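## Task

Rotate the purple-handled stopcock on the side arm of the clamped Schlenk flask to its open setting, so the handle lies along the side arm. The flask has to stay in its clamp exactly as it is, the stopper has to remain seated in the neck, the stand must not be moved, and the glass must not break, since breakage counts as failure.

## Robot and tools

ROBOT. There are two arms, left_arm and right_arm. Each sits on its own carriage on one floor track running along y at x = 0: left_rail (always the +y one) carries left_arm and right_rail carries right_arm. Each base is at x = 0, y = its carriage's position_m, z = 0.04 m, facing +x. left_arm's fingers are rigid; right_arm's fingers can fold, so grip with the outer quarter of the pads near the fingertips, and do not jab fingertips into surfaces.

FRAMES. Reported positions use a table-fixed scene frame: table top z = 0, +z up, +x the way the arms face, +y to their left, y = 0 mid-track. The table starts at x = 0.17 m. Each gripper's fingers point along its own +z and open and close along its own y. end_effector_position is the point between closed pads; fingertips extend about 33 mm past it (about 9 mm when fully open).

execute_actions. Argument "actions" is a list run in order; "cameras" picks images (omit for all, [] for none). An empty list just reports state. Each action may have "rows" (1 to 15 rows, one per 1/30 s step), "steps" (1 to 450, default 15, at least the row count), "until", and device keys. A row is one flat list of 18 numbers, each in [-1, 1], covering both arms: left dx, dy, dz, rx, ry, rz, gripper position, force_limit, speed, then the same nine for the right arm. The six pose numbers are an offset, not a pose: they count from that arm's Hand target as it stood when the action began, expressed in the Hand target's own axes, and every row counts from that same start. 1.0 equals 0.6 m for dx, dy, dz and 180 degrees for the rotation vector rx, ry, rz. All zeros re-requests the current Hand target. Gripper position: +1 fully open (140 mm), about -0.8 pads touch, -1 closes until blocked. force_limit (-1 to +1) sets squeeze, roughly 14 N to 58 N; speed -1 to +1 is about 30 to 250 mm/s, and faster closes squeeze harder. To leave a gripper unchanged, resend its last three numbers, since 0 is itself a command. Ramp offsets up gradually over rows (about 0.01 per row) for gentle motion. After the last row the arm keeps heading to that row's target for the remaining steps.

Rails: inside an action, {"left_rail": {"position_m": p}} sets where the carriage should stand (absolute along the track; left_rail -0.8 to 1.5 m, right_rail -1.5 to 0.8 m); speed_m_s 0.01 to 1, acceleration_factor 0.1 to 1; {"stop": true} brakes. Then wait with {"steps": n, "until": {"left_rail": {"position_status": ["!=", "moving"]}}}. Keep carriages at least 0.78 m apart. A drive carries its arm along, and row targets ride with the carriage. Let it arrive before precise arm moves or ending the scene. "until" reads only rail fields; {"all": {"status": "ended"}} and {"any": ...} also exist. Any out-of-range value or unknown name rejects the whole call.

move. "target" is one 18-number row or a list of up to 15 rows, all offsets from the same Hand targets, in the same layout and scale as rows. "speed" is path top speed in m/s, 0.002 to 0.5 (default 0.25); rotation up to twice that in rad/s. "blend" in m rounds corners in a list. "stop_force" (3 to 40 N, both arms) ends an arm's path when its wrist sensor feels that much push against travel; unreliable when the gripper rotates, and omit it when backing off a contact. "zero" (default true) re-zeros before the move; "blocking" false returns after 0.5 s (not with stop_force). Paths are straight, unguarded, and capped at 10 s. The result adds a move: line (done, off_target, held, fault, moving...) and limits such as paced or held. Until a move shows its end, rows and new moves are refused; use wait (seconds 0 to 10) or stop.

Other tools: zoom_image (camera name, region [x0, y0, x1, y1] pixels, max 504 by 504, from the latest image); zero_wrist_force (arm); finished_scene (scene 1 or 2, irreversible; the goal must hold with the robot hands off). Cameras: cam_high, cam_bench_left, cam_bench_mid, cam_bench_right, cam_left_wrist, cam_right_wrist, all 896x504.

RESULTS. Per arm: end_effector_position (m), quaternion wxyz, velocities; Hand target (base for next offsets); Joint positions (rail m, then six joints rad) and velocities; joint torques; Wrist force/torque in the gripper's axes plus a peak line; Tool commands; object_status (0 moving, 1 blocked while opening, 2 blocked while closing = gripping, 3 reached target or pads met); position_measured in counts (3 open, 230 pads touching). Rails report position_m, position_status (moving, done, contact_stop, time_out, stopped, stopped_with_arm, stopped_for_other_arm, stopped_for_other_carriage) and position_answer (taken/not_taken). The controller clips each step to 150 mm and 16 degrees from the measured pose; if a gripper rests short, send the remaining offset.

AVOID. Contact forces near 150 N or joint torque at the limits (141 N m big joints, 26.3 N m wrists; wrists manage about 14 N m) stop the arm for 10 s. Twisting a stiff tap hard strains the wrist and glass: turn slowly with modest grip. Arms or carriages touching each other can end the scene. Anything leaving the table fails it. Long stretched holds heat motors (MOTOR HOT, then a 30 to 60 s stop). Avoid drops, slams and fast releases.

Each tool is called after "Emit:" as name([rows], argument=value, ...), one row to a line, values as JSON.

## Session

Emit:
execute_actions(actions=[], cameras=["cam_high", "cam_bench_mid", "cam_bench_left", "cam_bench_right", "cam_left_wrist", "cam_right_wrist"])

Scene clock: 0.00 s.
left_arm: end_effector_position=(+0.3456, +0.6984, +0.5800) position_measured=3 object_status=3 end_effector_quat_wxyz=(+0.000, +1.000, +0.000, +0.000) | right_arm: end_effector_position=(+0.3456, -1.3351, +0.5800) position_measured=3 object_status=3 end_effector_quat_wxyz=(+0.000, +1.000, +0.000, +0.000)
Joint positions: left_arm=[0.671 -0.316 -1.725 0.971 -0.816 -1.571 2.826] | right_arm=[-1.362 -0.316 -1.725 0.971 -0.816 -1.571 2.826]
Joint velocities: within noise
Joint torques (N m): no reading
Wrist force (N): no reading
Wrist torque (N m): no reading
Wrist force, peak (N): no reading
Hand target: left_arm +0.3456, +0.6984, +0.5800; +0.000, +1.000, +0.000, +0.000 | right_arm +0.3456, -1.3351, +0.5800; +0.000, +1.000, +0.000, +0.000
Tool commands: left_gripper/position=+1.0 left_gripper/force_limit=+1.0 left_gripper/speed=+1.0 right_gripper/position=+1.0 right_gripper/force_limit=+1.0 right_gripper/speed=+1.0
left_rail: position_m=0.671 position_status=done
right_rail: position_m=-1.362 position_status=done
camera_calibration:
cam_left_wrist: T_world_to_cam=[[-0.0265538, -0.998538, -0.0470784, 0.750006], [-0.954746, 0.0113767, 0.297206, 0.165161], [-0.296236, 0.0528398, -0.953652, 0.761451], [0, 0, 0, 1]] pos_world=[0.403171, 0.706795, 0.712382]
cam_right_wrist: T_world_to_cam=[[-0.031272, -0.999466, 0.0094295, -1.31715], [-0.949091, 0.0326518, 0.313305, 0.202106], [-0.313446, 0.000848234, -0.949606, 0.80498], [0, 0, 0, 1]] pos_world=[0.402945, -1.32372, 0.713512]

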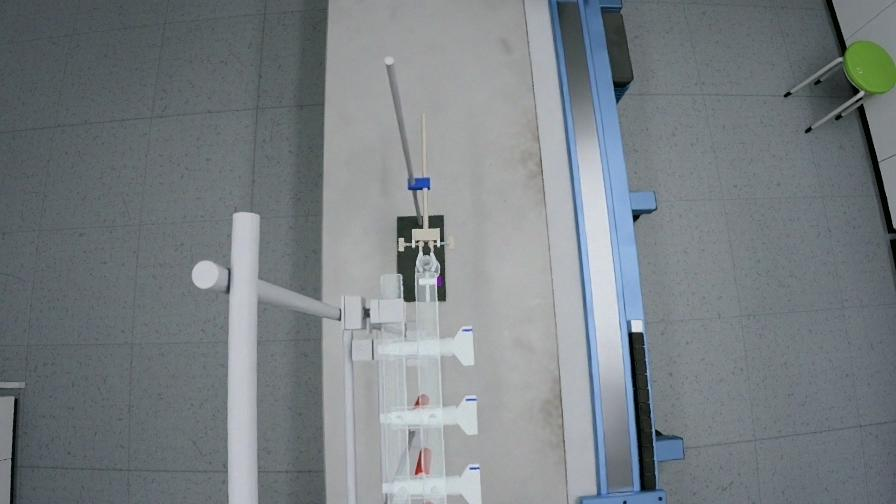

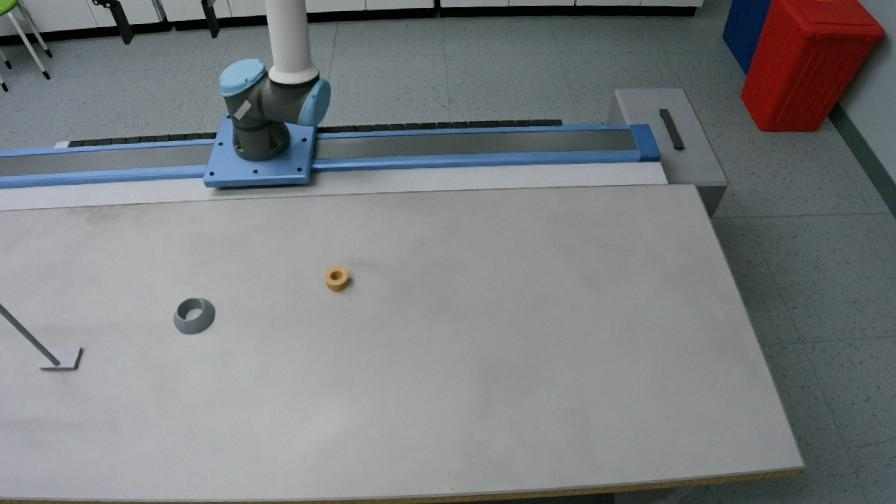

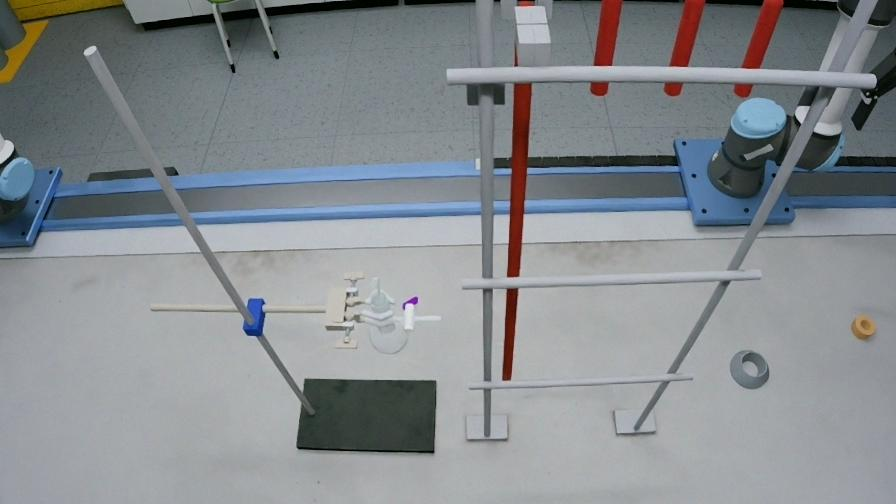

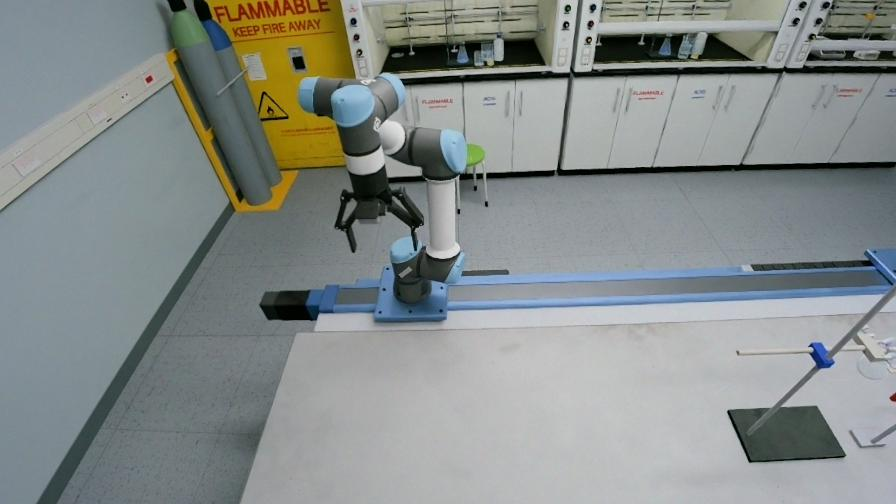

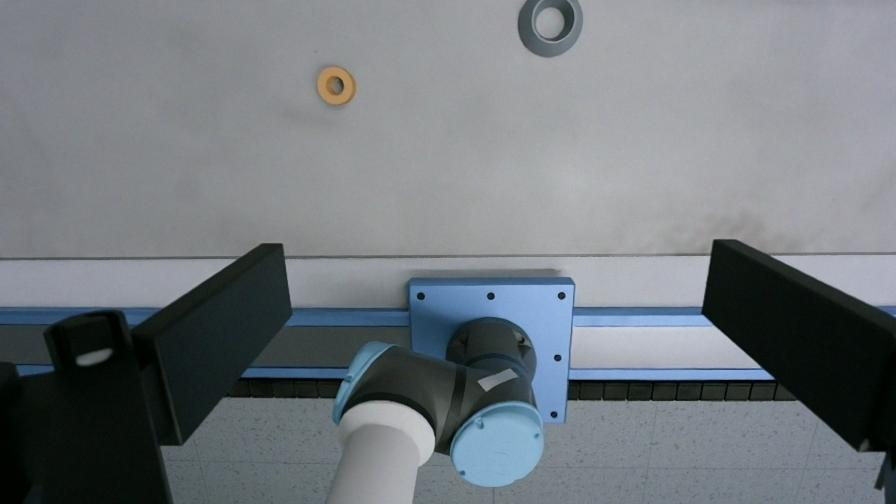

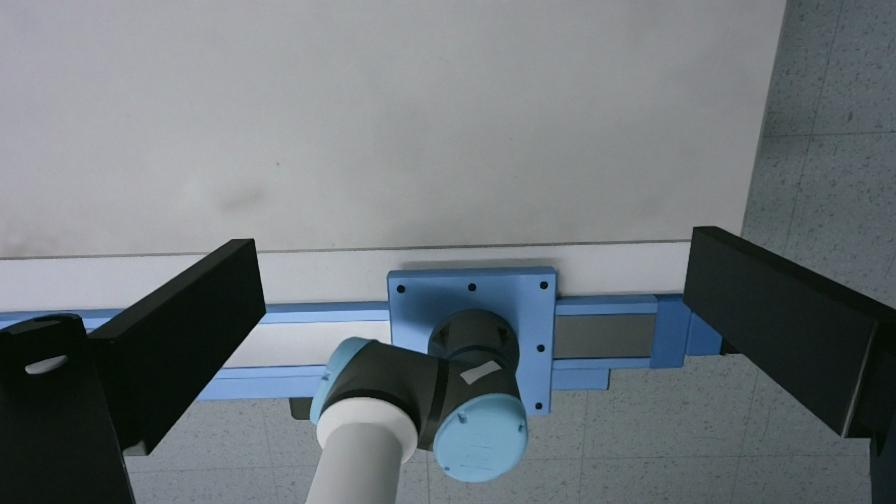

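Emit:
execute_actions(actions=[], cameras=["cam_high", "cam_bench_mid"])

Emit:
zoom_image(camera="cam_high", region=[380, 220, 520, 340])

Emit:
zoom_image(camera="cam_bench_mid", region=[330, 230, 530, 370])

Scene clock: 4.27 s.
left_arm: end_effector_position=(+0.3456, +0.6984, +0.5800) position_measured=3 object_status=3 end_effector_quat_wxyz=(+0.000, +1.000, +0.000, +0.000) | right_arm: end_effector_position=(+0.3456, -1.3351, +0.5800) position_measured=3 object_status=3 end_effector_quat_wxyz=(+0.000, +1.000, +0.000, +0.000)
Joint positions: left_arm=[0.671 -0.316 -1.725 0.971 -0.816 -1.571 2.826] | right_arm=[-1.362 -0.316 -1.725 0.971 -0.816 -1.571 2.826]
Joint velocities: within noise
Joint torques (N m): left_arm=[-0.38 -12.93 -18.94 -3.68 0.08 0.12] | right_arm=[0.21 -12.32 -18.9 -3.15 0.19 0.04]
Wrist force (N): left_arm=[0.2 -0.1 0.1] | right_arm=[0.2 0.1 -0.2]
Wrist torque (N m): left_arm=[-0.02 -0.04 0.00] | right_arm=[0.03 -0.05 0.01]
Wrist force, peak (N): left_arm=[0.3 -0.1 0.5] | right_arm=[-0.2 0.0 -0.6]
Hand target: left_arm +0.3456, +0.6984, +0.5800; +0.000, +1.000, +0.000, +0.000 | right_arm +0.3456, -1.3351, +0.5800; +0.000, +1.000, +0.000, +0.000
Tool commands: left_gripper/position=+1.0 left_gripper/force_limit=+1.0 left_gripper/speed=+1.0 right_gripper/position=+1.0 right_gripper/force_limit=+1.0 right_gripper/speed=+1.0
left_rail: position_m=0.671 position_status=done
right_rail: position_m=-1.362 position_status=done
Images, in order (width x height): cam_high 896x504, cam_bench_mid 896x504.

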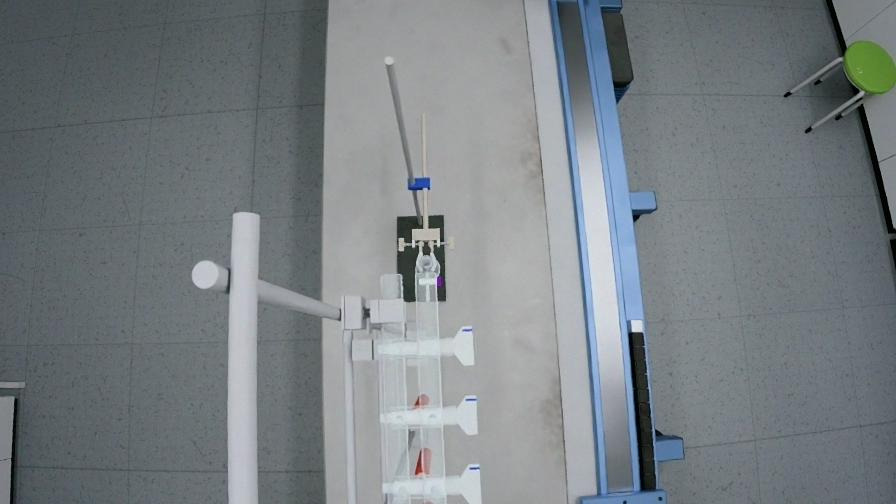

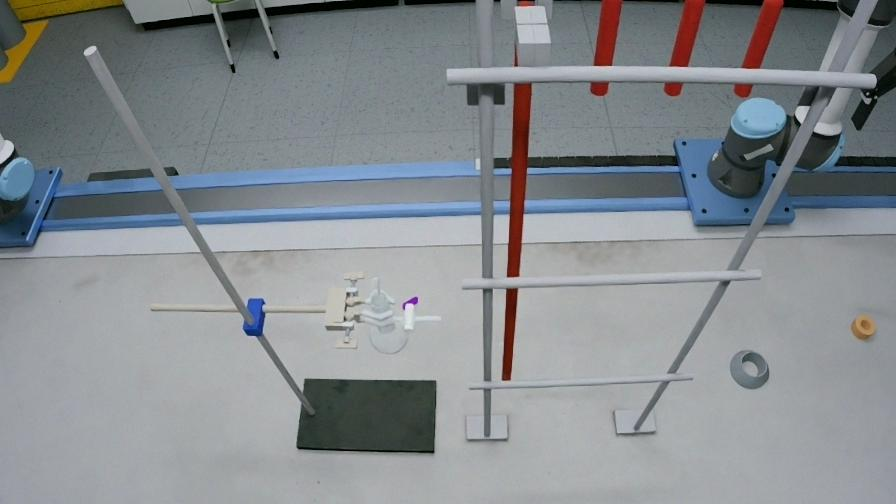

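Scaled by 3.600.

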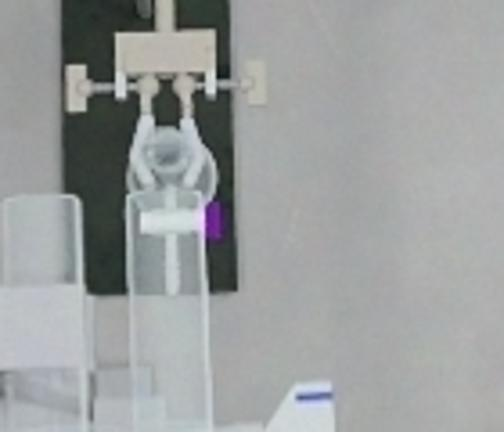

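Scaled by 2.520.

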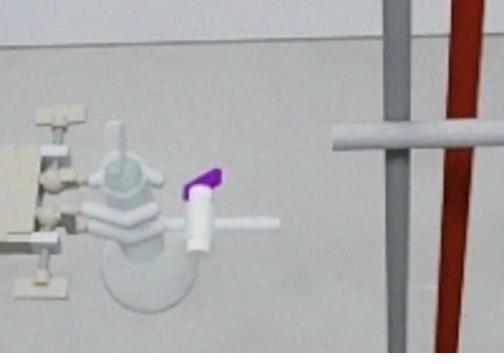

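Emit:
zoom_image(camera="cam_bench_mid", region=[385, 280, 445, 340])

Emit:
zoom_image(camera="cam_high", region=[410, 255, 460, 305])

Emit:
execute_actions(actions=[], cameras=["cam_bench_right", "cam_bench_left"])

Scaled by 8.400.

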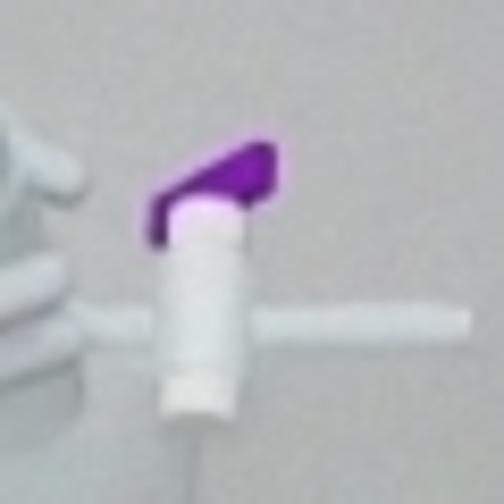

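Scaled by 10.080.

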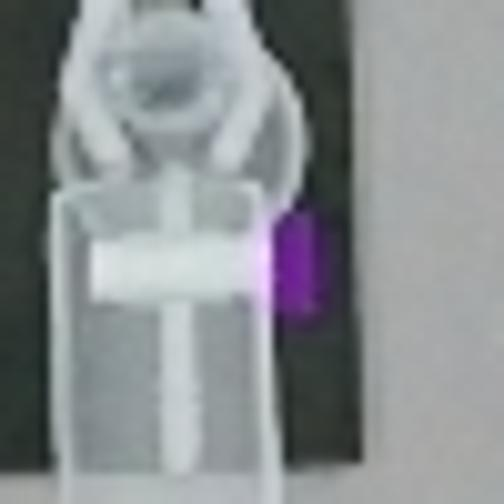

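Scene clock: 7.33 s.
left_arm: end_effector_position=(+0.3456, +0.6984, +0.5800) position_measured=3 object_status=3 end_effector_quat_wxyz=(+0.000, +1.000, +0.000, +0.000) | right_arm: end_effector_position=(+0.3456, -1.3351, +0.5800) position_measured=3 object_status=3 end_effector_quat_wxyz=(+0.000, +1.000, +0.000, +0.000)
Joint positions: left_arm=[0.671 -0.316 -1.725 0.971 -0.816 -1.571 2.826] | right_arm=[-1.362 -0.316 -1.725 0.971 -0.816 -1.571 2.826]
Joint velocities: within noise
Joint torques (N m): left_arm=[-0.18 -13.45 -17.21 -4.19 0.05 0.1] | right_arm=[1.04 -12.27 -17.03 -3.66 0.27 0.22]
Wrist force (N): left_arm=[0.0 0.0 0.1] | right_arm=[0.2 0.0 -0.5]
Wrist torque (N m): left_arm=[0.00 -0.02 -0.01] | right_arm=[0.00 -0.04 0.00]
Wrist force, peak (N): left_arm=[0.3 0.0 0.5] | right_arm=[0.1 -0.1 -0.7]
Hand target: left_arm +0.3456, +0.6984, +0.5800; +0.000, +1.000, +0.000, +0.000 | right_arm +0.3456, -1.3351, +0.5800; +0.000, +1.000, +0.000, +0.000
Tool commands: left_gripper/position=+1.0 left_gripper/force_limit=+1.0 left_gripper/speed=+1.0 right_gripper/position=+1.0 right_gripper/force_limit=+1.0 right_gripper/speed=+1.0
left_rail: position_m=0.671 position_status=done
right_rail: position_m=-1.362 position_status=done
Images, in order (width x height): cam_bench_left 896x504, cam_bench_right 896x504.

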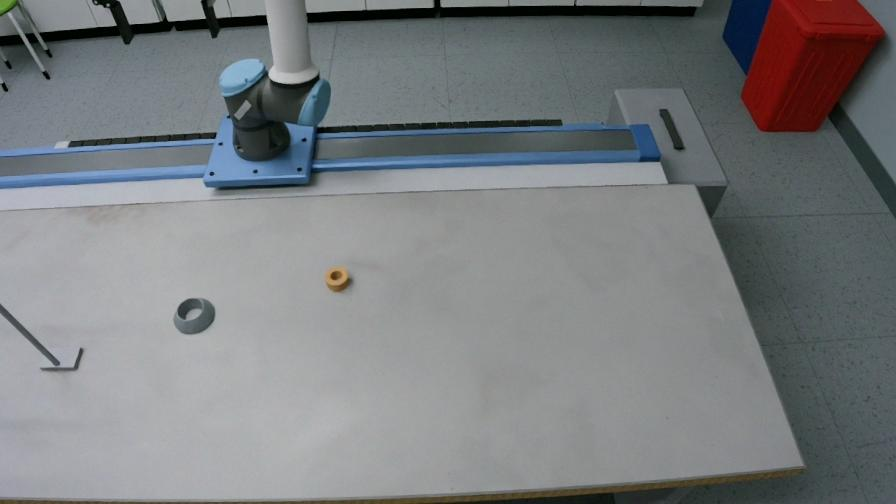

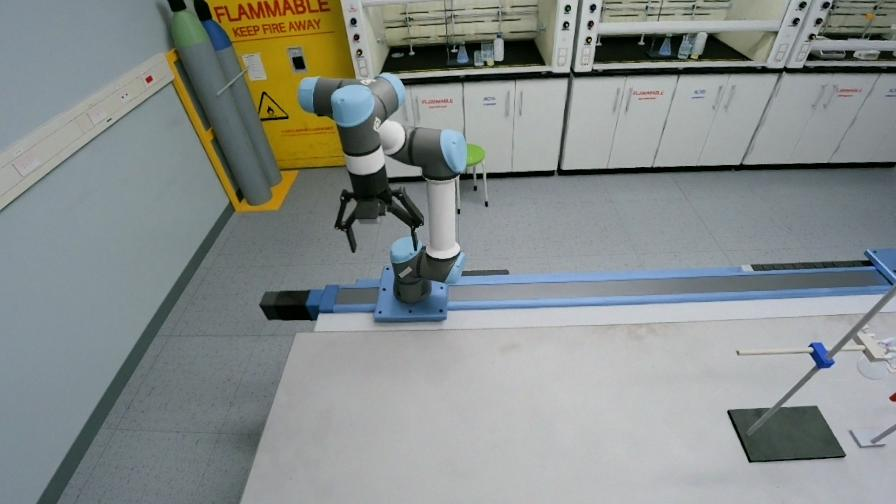

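Emit:
move(target=[0.0573, -0.5755, 0.2167, 0, 0.5, 0, -0.3, -1, 0, 0, 0, 0, 0, 0, 0, 1, 1, 1], speed=0.3, cameras=["cam_high"])

Scene clock: 16.13 s.
left_arm: end_effector_position=(+0.3800, +1.0437, +0.4500) position_measured=167 object_status=3 end_effector_quat_wxyz=(+0.000, +0.707, +0.000, +0.707) | right_arm: end_effector_position=(+0.3456, -1.3351, +0.5800) position_measured=3 object_status=3 end_effector_quat_wxyz=(+0.000, +1.000, +0.000, +0.000)
Joint positions: left_arm=[0.671 1.029 -1.402 2.166 -3.905 -2.599 3.142] | right_arm=[-1.362 -0.316 -1.725 0.971 -0.816 -1.571 2.826]
Joint velocities: within noise
Joint torques (N m): left_arm=[-14.56 -18.45 -28.3 -3.21 1.56 -1.6] | right_arm=[1.27 -12.63 -15.03 -3.68 0.2 0.18]
Wrist force (N): left_arm=[4.1 -2.1 5.3] | right_arm=[-0.2 0.1 -0.3]
Wrist torque (N m): left_arm=[-0.85 -0.02 0.45] | right_arm=[0.03 0.02 0.00]
Wrist force, peak (N): left_arm=[4.3 -2.2 5.4] | right_arm=[0.1 -0.2 -0.7]
Hand target: left_arm +0.3800, +1.0437, +0.4500; +0.000, +0.707, +0.000, +0.707 | right_arm +0.3456, -1.3351, +0.5800; +0.000, +1.000, +0.000, +0.000
Off the commanded pose: left_arm 0.000 m, 0 deg | right_arm 0.000 m, 0 deg.
left_rail: position_m=0.671 position_status=done
right_rail: position_m=-1.362 position_status=done
move: done
Images, in order (width x height): cam_high 896x504.

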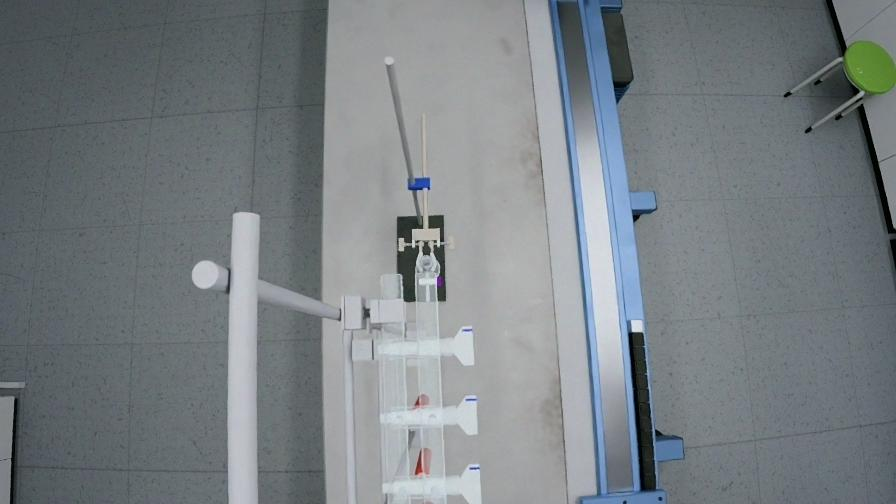

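Emit:
execute_actions([
  {"left_rail": {"position_m": -0.499, "speed_m_s": 0.7, "acceleration_factor": 0.5}, "steps": 300, "until": {"left_rail": {"position_status": ["!=", "moving"]}}},
], cameras=["cam_high", "cam_left_wrist"])

Scene clock: 19.20 s.
left_arm: end_effector_position=(+0.3800, -0.1264, +0.4500) position_measured=167 object_status=3 end_effector_quat_wxyz=(+0.000, +0.707, +0.000, +0.707) end_effector_velocity=(+0.000, -0.001, +0.001) end_effector_angular_velocity=(+0.001, -0.001, +0.000) | right_arm: end_effector_position=(+0.3456, -1.3351, +0.5800) position_measured=3 object_status=3 end_effector_quat_wxyz=(+0.000, +1.000, +0.000, +0.000)
Joint positions: left_arm=[-0.499 1.028 -1.402 2.166 -3.905 -2.599 3.142] | right_arm=[-1.362 -0.316 -1.725 0.971 -0.816 -1.571 2.826]
Joint velocities: left_arm=[-0.001 0 0 -0.001 -0.001 0 0] | right_arm=[within noise]
Joint torques (N m): left_arm=[-10.07 -33.55 -11.39 -1.46 -0.7 -1.64] | right_arm=[1.27 -13.04 -15.34 -3.7 0.12 0.22]
Wrist force (N): left_arm=[4.2 -2.3 5.0] | right_arm=[0.0 -0.3 -0.3]
Wrist torque (N m): left_arm=[-0.91 -0.05 0.45] | right_arm=[-0.05 -0.01 0.00]
Wrist force, peak (N): left_arm=[4.1 -4.4 5.1] | right_arm=[0.0 0.0 -0.7]
Hand target: left_arm +0.3800, -0.1264, +0.4500; +0.000, +0.707, +0.000, +0.707 | right_arm +0.3456, -1.3351, +0.5800; +0.000, +1.000, +0.000, +0.000
Tool commands: left_gripper/position=-0.3 left_gripper/force_limit=-1.0 left_gripper/speed=+0.0 right_gripper/position=+1.0 right_gripper/force_limit=+1.0 right_gripper/speed=+1.0
Off the commanded pose: left_arm 0.000 m, 0 deg | right_arm 0.000 m, 0 deg.
left_rail: position_m=-0.499 speed_m_s=0.70 position_status=done
right_rail: position_m=-1.362 position_status=done
camera_calibration:
cam_left_wrist: T_world_to_cam=[[0.0470706, -0.998538, -0.0265645, -0.115963], [-0.297197, 0.0113899, -0.954748, 0.559524], [0.953655, 0.0528354, -0.296226, -0.0795536], [0, 0, 0, 1]] pos_world=[0.247614, -0.117964, 0.507558]
Images, in order (width x height): cam_high 896x504, cam_left_wrist 896x504.

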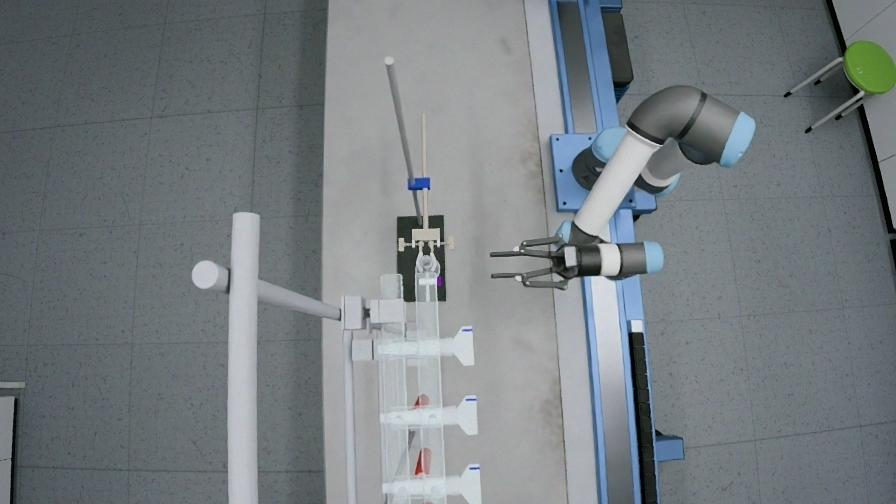

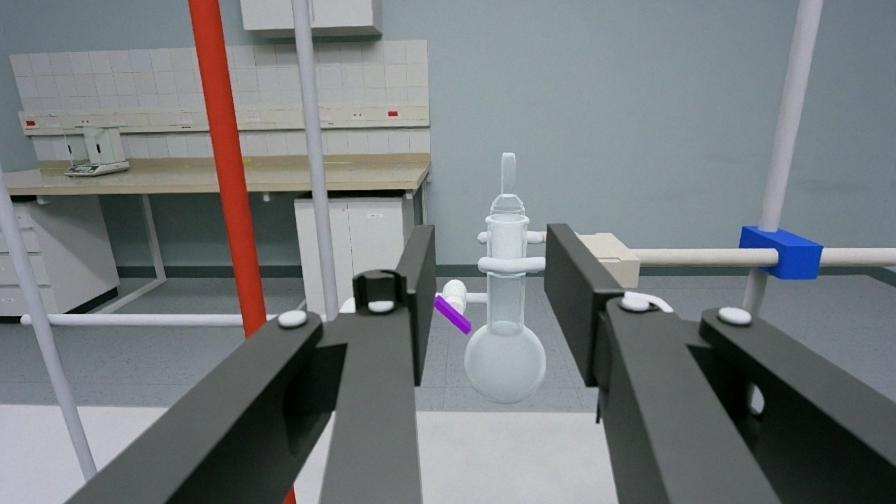

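Emit:
zoom_image(camera="cam_left_wrist", region=[410, 260, 510, 350])

Emit:
zoom_image(camera="cam_left_wrist", region=[350, 140, 650, 420])

Scaled by 5.040.

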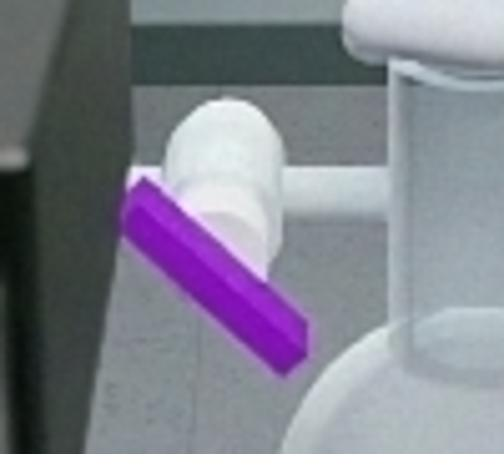

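Scaled by 1.680.

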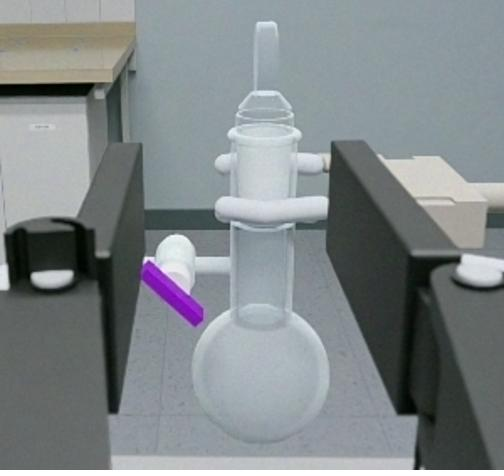

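Emit:
zoom_image(camera="cam_left_wrist", region=[428, 288, 478, 340])

Scaled by 9.692.

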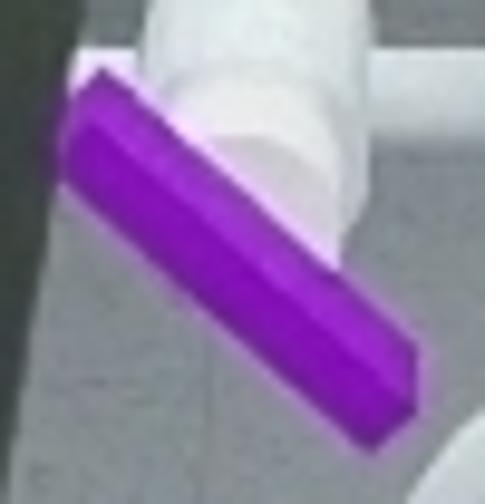

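Emit:
move(target=[-0.1425, -0.034, 0.1367, 0, 0, -0.2472, -0.563, -1, -1, 0, 0, 0, 0, 0, 0, 1, 1, 1], speed=0.2, cameras=["cam_left_wrist", "cam_bench_mid"])

Emit:
zoom_image(camera="cam_left_wrist", region=[410, 220, 570, 380])

Scene clock: 28.43 s.
left_arm: end_effector_position=(+0.4620, -0.1061, +0.3645) position_measured=200 object_status=3 end_effector_quat_wxyz=(+0.268, +0.655, +0.268, +0.654) | right_arm: end_effector_position=(+0.3456, -1.3351, +0.5800) position_measured=3 object_status=3 end_effector_quat_wxyz=(+0.000, +1.000, +0.000, +0.000)
Joint positions: left_arm=[-0.499 0.882 -1.139 2.11 -4.112 -2.453 2.365] | right_arm=[-1.362 -0.316 -1.725 0.971 -0.816 -1.571 2.826]
Joint velocities: within noise
Joint torques (N m): left_arm=[-14.19 -25.9 -25.61 -4.09 1.56 -1.77] | right_arm=[1.05 -13.21 -15.34 -3.73 0.14 0.07]
Wrist force (N): left_arm=[4.0 -1.1 4.1] | right_arm=[0.2 -0.1 -0.3]
Wrist torque (N m): left_arm=[-0.98 -0.13 -0.04] | right_arm=[-0.01 -0.05 0.00]
Wrist force, peak (N): left_arm=[4.5 -2.4 5.2] | right_arm=[0.1 0.1 -0.6]
Hand target: left_arm +0.4620, -0.1061, +0.3645; +0.268, +0.654, +0.268, +0.654 | right_arm +0.3456, -1.3351, +0.5800; +0.000, +1.000, +0.000, +0.000
Off the commanded pose: left_arm 0.000 m, 0 deg | right_arm 0.000 m, 0 deg.
left_rail: position_m=-0.499 speed_m_s=0.70 position_status=done
right_rail: position_m=-1.362 position_status=done
move: done
camera_calibration:
cam_left_wrist: T_world_to_cam=[[0.0471145, -0.731001, 0.680748, -0.331256], [-0.297244, -0.660892, -0.689107, 0.333936], [0.953638, -0.169881, -0.248423, -0.225182], [0, 0, 0, 1]] pos_world=[0.32961, -0.0597073, 0.399679]
Images, in order (width x height): cam_bench_mid 896x504, cam_left_wrist 896x504.

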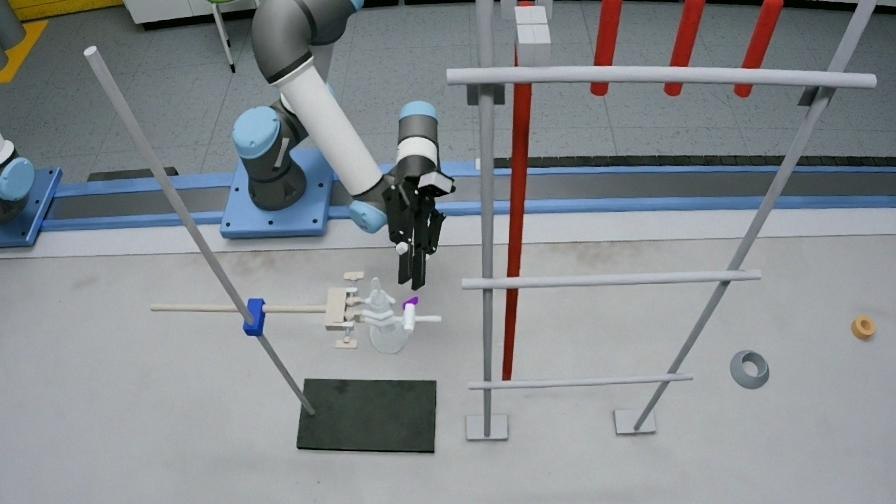

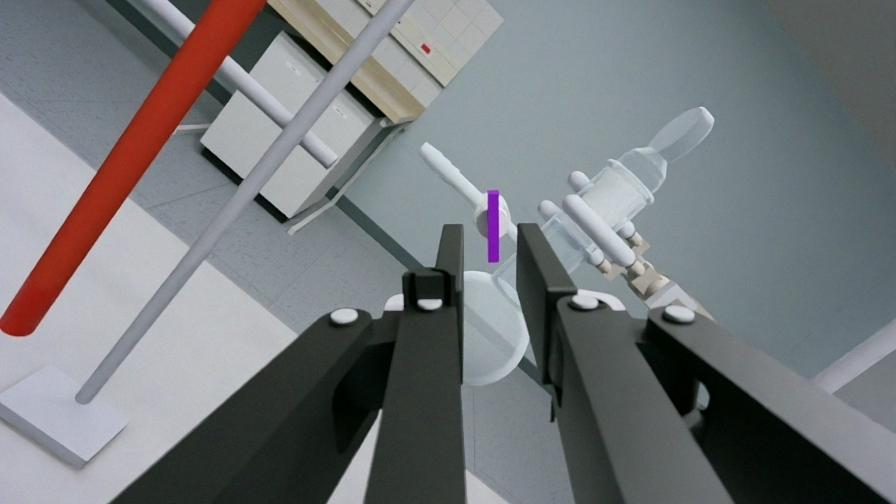

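Scaled by 3.150.

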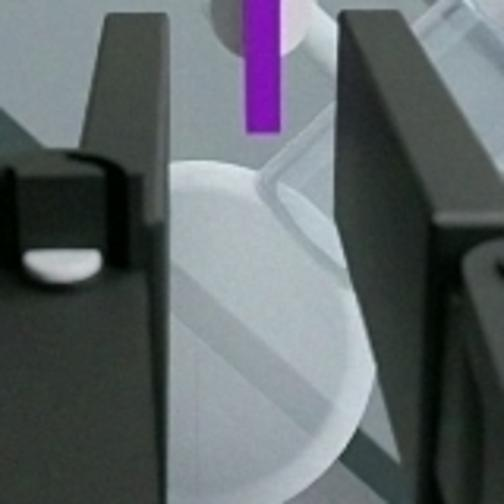

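Emit:
zoom_image(camera="cam_left_wrist", region=[445, 180, 545, 270])

Scaled by 5.040.

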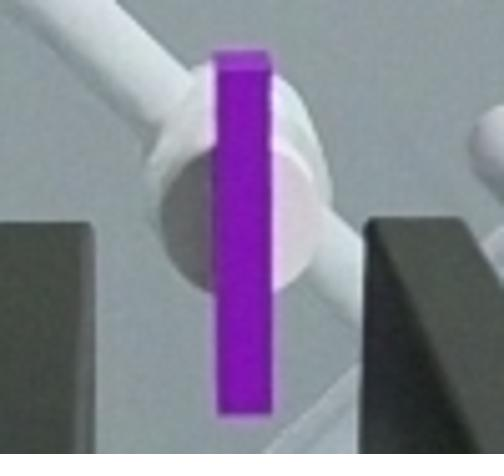

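Emit:
move(target=[0.005, 0.0038, 0.025, 0, 0, 0, -0.563, -1, -1, 0, 0, 0, 0, 0, 0, 1, 1, 1], speed=0.04, stop_force=6, cameras=["cam_left_wrist"])

Emit:
zoom_image(camera="cam_left_wrist", region=[440, 180, 540, 280])

Scene clock: 33.10 s.
left_arm: end_effector_position=(+0.4770, -0.1056, +0.3682) position_measured=200 object_status=3 end_effector_quat_wxyz=(+0.268, +0.654, +0.268, +0.654) | right_arm: end_effector_position=(+0.3456, -1.3351, +0.5800) position_measured=3 object_status=3 end_effector_quat_wxyz=(+0.000, +1.000, +0.000, +0.000)
Joint positions: left_arm=[-0.499 0.854 -1.138 2.09 -4.095 -2.425 2.365] | right_arm=[-1.362 -0.316 -1.725 0.971 -0.816 -1.571 2.826]
Joint velocities: within noise
Joint torques (N m): left_arm=[-14.16 -25.63 -24.28 0.14 1.59 0.46] | right_arm=[1.19 -13.49 -15.89 -3.66 0.23 0.26]
Wrist force (N): left_arm=[4.0 -1.0 4.1] | right_arm=[-0.2 -0.3 -0.3]
Wrist torque (N m): left_arm=[-0.96 -0.14 -0.04] | right_arm=[-0.07 0.02 0.00]
Wrist force, peak (N): left_arm=[4.2 -0.8 4.4] | right_arm=[-0.1 0.2 -0.7]
Hand target: left_arm +0.4770, -0.1056, +0.3682; +0.268, +0.654, +0.268, +0.654 | right_arm +0.3456, -1.3351, +0.5800; +0.000, +1.000, +0.000, +0.000
Off the commanded pose: left_arm 0.000 m, 0 deg | right_arm 0.000 m, 0 deg.
left_rail: position_m=-0.499 speed_m_s=0.70 position_status=done
right_rail: position_m=-1.362 position_status=done
move: done
camera_calibration:
cam_left_wrist: T_world_to_cam=[[0.0470802, -0.73086, 0.680901, -0.334165], [-0.297205, -0.661035, -0.688986, 0.341204], [0.953652, -0.169929, -0.248337, -0.238547], [0, 0, 0, 1]] pos_world=[0.344631, -0.059217, 0.403378]
Images, in order (width x height): cam_left_wrist 896x504.

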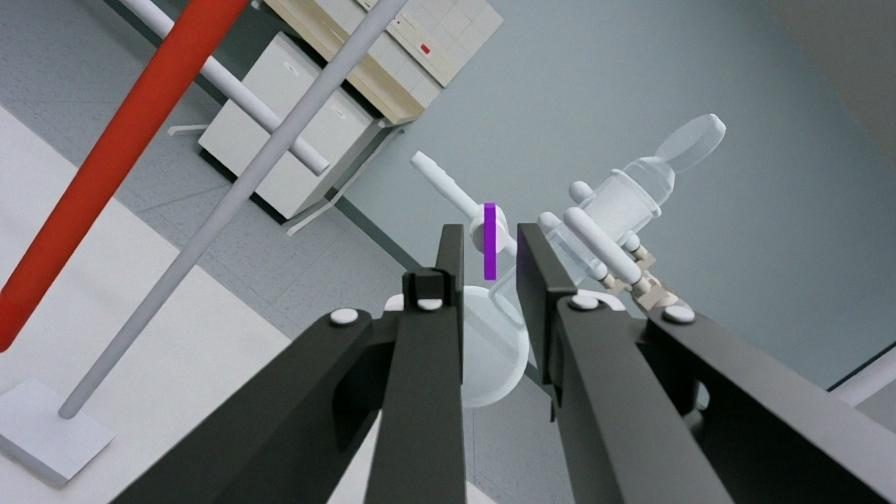

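Scaled by 5.040.

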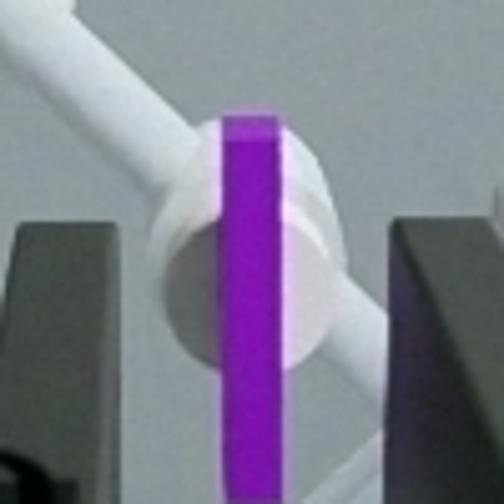

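Emit:
zoom_image(camera="cam_left_wrist", region=[440, 195, 540, 295])

Emit:
zoom_image(camera="cam_left_wrist", region=[470, 255, 510, 295])

Emit:
zoom_image(camera="cam_left_wrist", region=[470, 190, 510, 230])

Scaled by 5.040.

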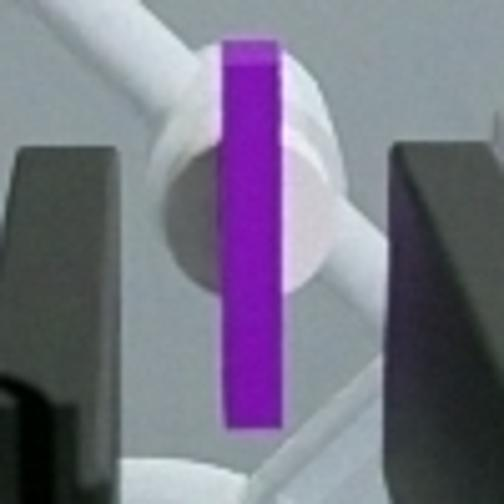

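Scaled by 12.600.

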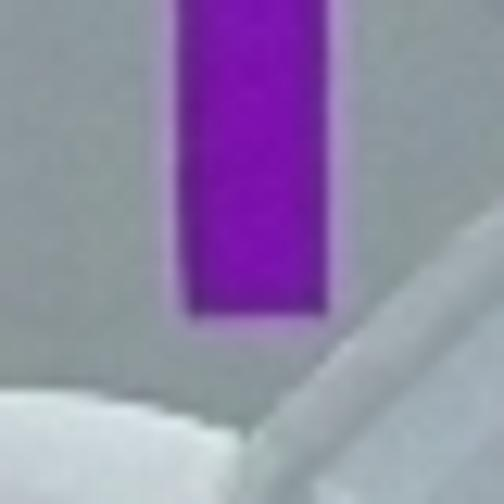

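Scaled by 12.600.

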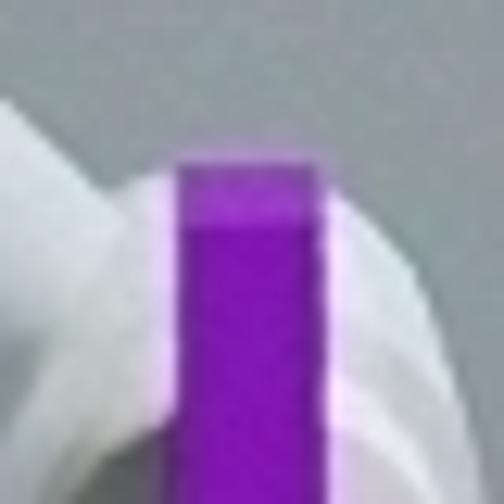

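Emit:
execute_actions(actions=[], cameras=["cam_high", "cam_bench_mid"])

Emit:
zoom_image(camera="cam_high", region=[420, 255, 480, 305])

Emit:
zoom_image(camera="cam_bench_mid", region=[380, 270, 450, 340])

Scene clock: 37.50 s.
left_arm: end_effector_position=(+0.4770, -0.1056, +0.3682) position_measured=200 object_status=3 end_effector_quat_wxyz=(+0.268, +0.654, +0.268, +0.654) | right_arm: end_effector_position=(+0.3456, -1.3351, +0.5800) position_measured=3 object_status=3 end_effector_quat_wxyz=(+0.000, +1.000, +0.000, +0.000)
Joint positions: left_arm=[-0.499 0.854 -1.138 2.09 -4.095 -2.425 2.365] | right_arm=[-1.362 -0.316 -1.725 0.971 -0.816 -1.571 2.826]
Joint velocities: within noise
Joint torques (N m): left_arm=[-13.87 -26.5 -18.37 -0.4 1.26 0.56] | right_arm=[2.11 -14.59 -15.71 -3.71 0.07 0.18]
Wrist force (N): left_arm=[4.0 -1.1 3.9] | right_arm=[0.2 0.0 -0.2]
Wrist torque (N m): left_arm=[-0.99 -0.15 -0.04] | right_arm=[0.00 -0.05 0.00]
Wrist force, peak (N): left_arm=[4.2 -1.1 4.2] | right_arm=[0.2 0.0 -0.6]
Hand target: left_arm +0.4770, -0.1056, +0.3682; +0.268, +0.654, +0.268, +0.654 | right_arm +0.3456, -1.3351, +0.5800; +0.000, +1.000, +0.000, +0.000
Tool commands: left_gripper/position=-0.563 left_gripper/force_limit=-1.0 left_gripper/speed=-1.0 right_gripper/position=+1.0 right_gripper/force_limit=+1.0 right_gripper/speed=+1.0
Off the commanded pose: left_arm 0.000 m, 0 deg | right_arm 0.000 m, 0 deg.
left_rail: position_m=-0.499 speed_m_s=0.70 position_status=done
right_rail: position_m=-1.362 position_status=done
Images, in order (width x height): cam_high 896x504, cam_bench_mid 896x504.

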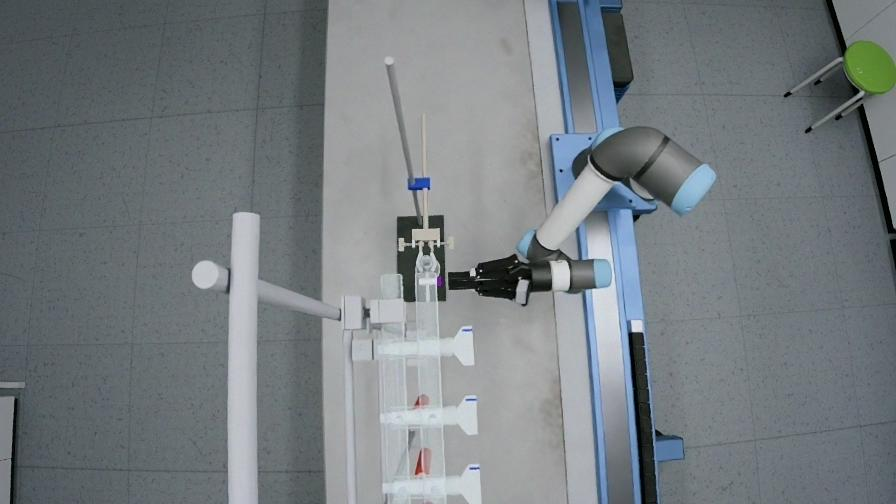

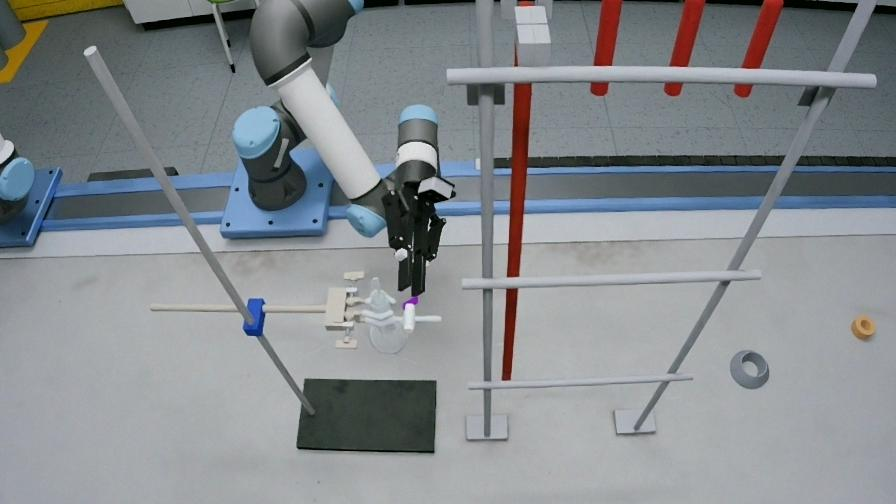

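Scaled by 8.400.

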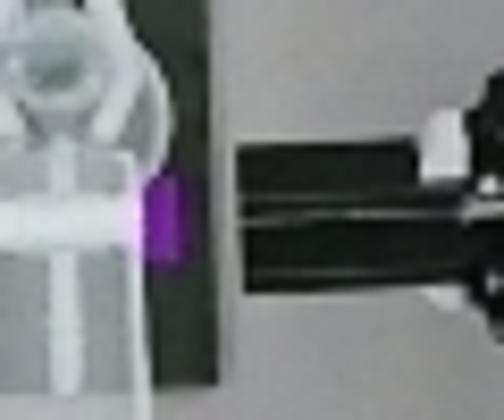

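Scaled by 7.200.

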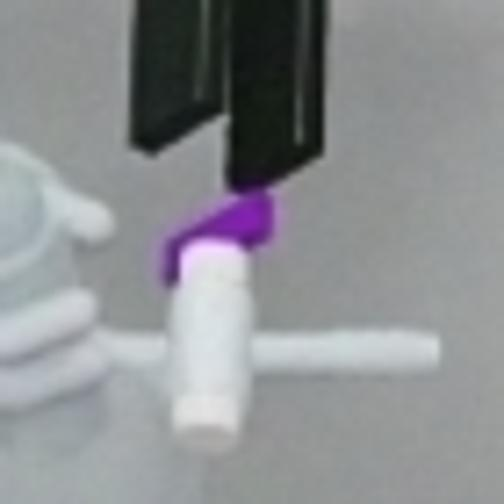

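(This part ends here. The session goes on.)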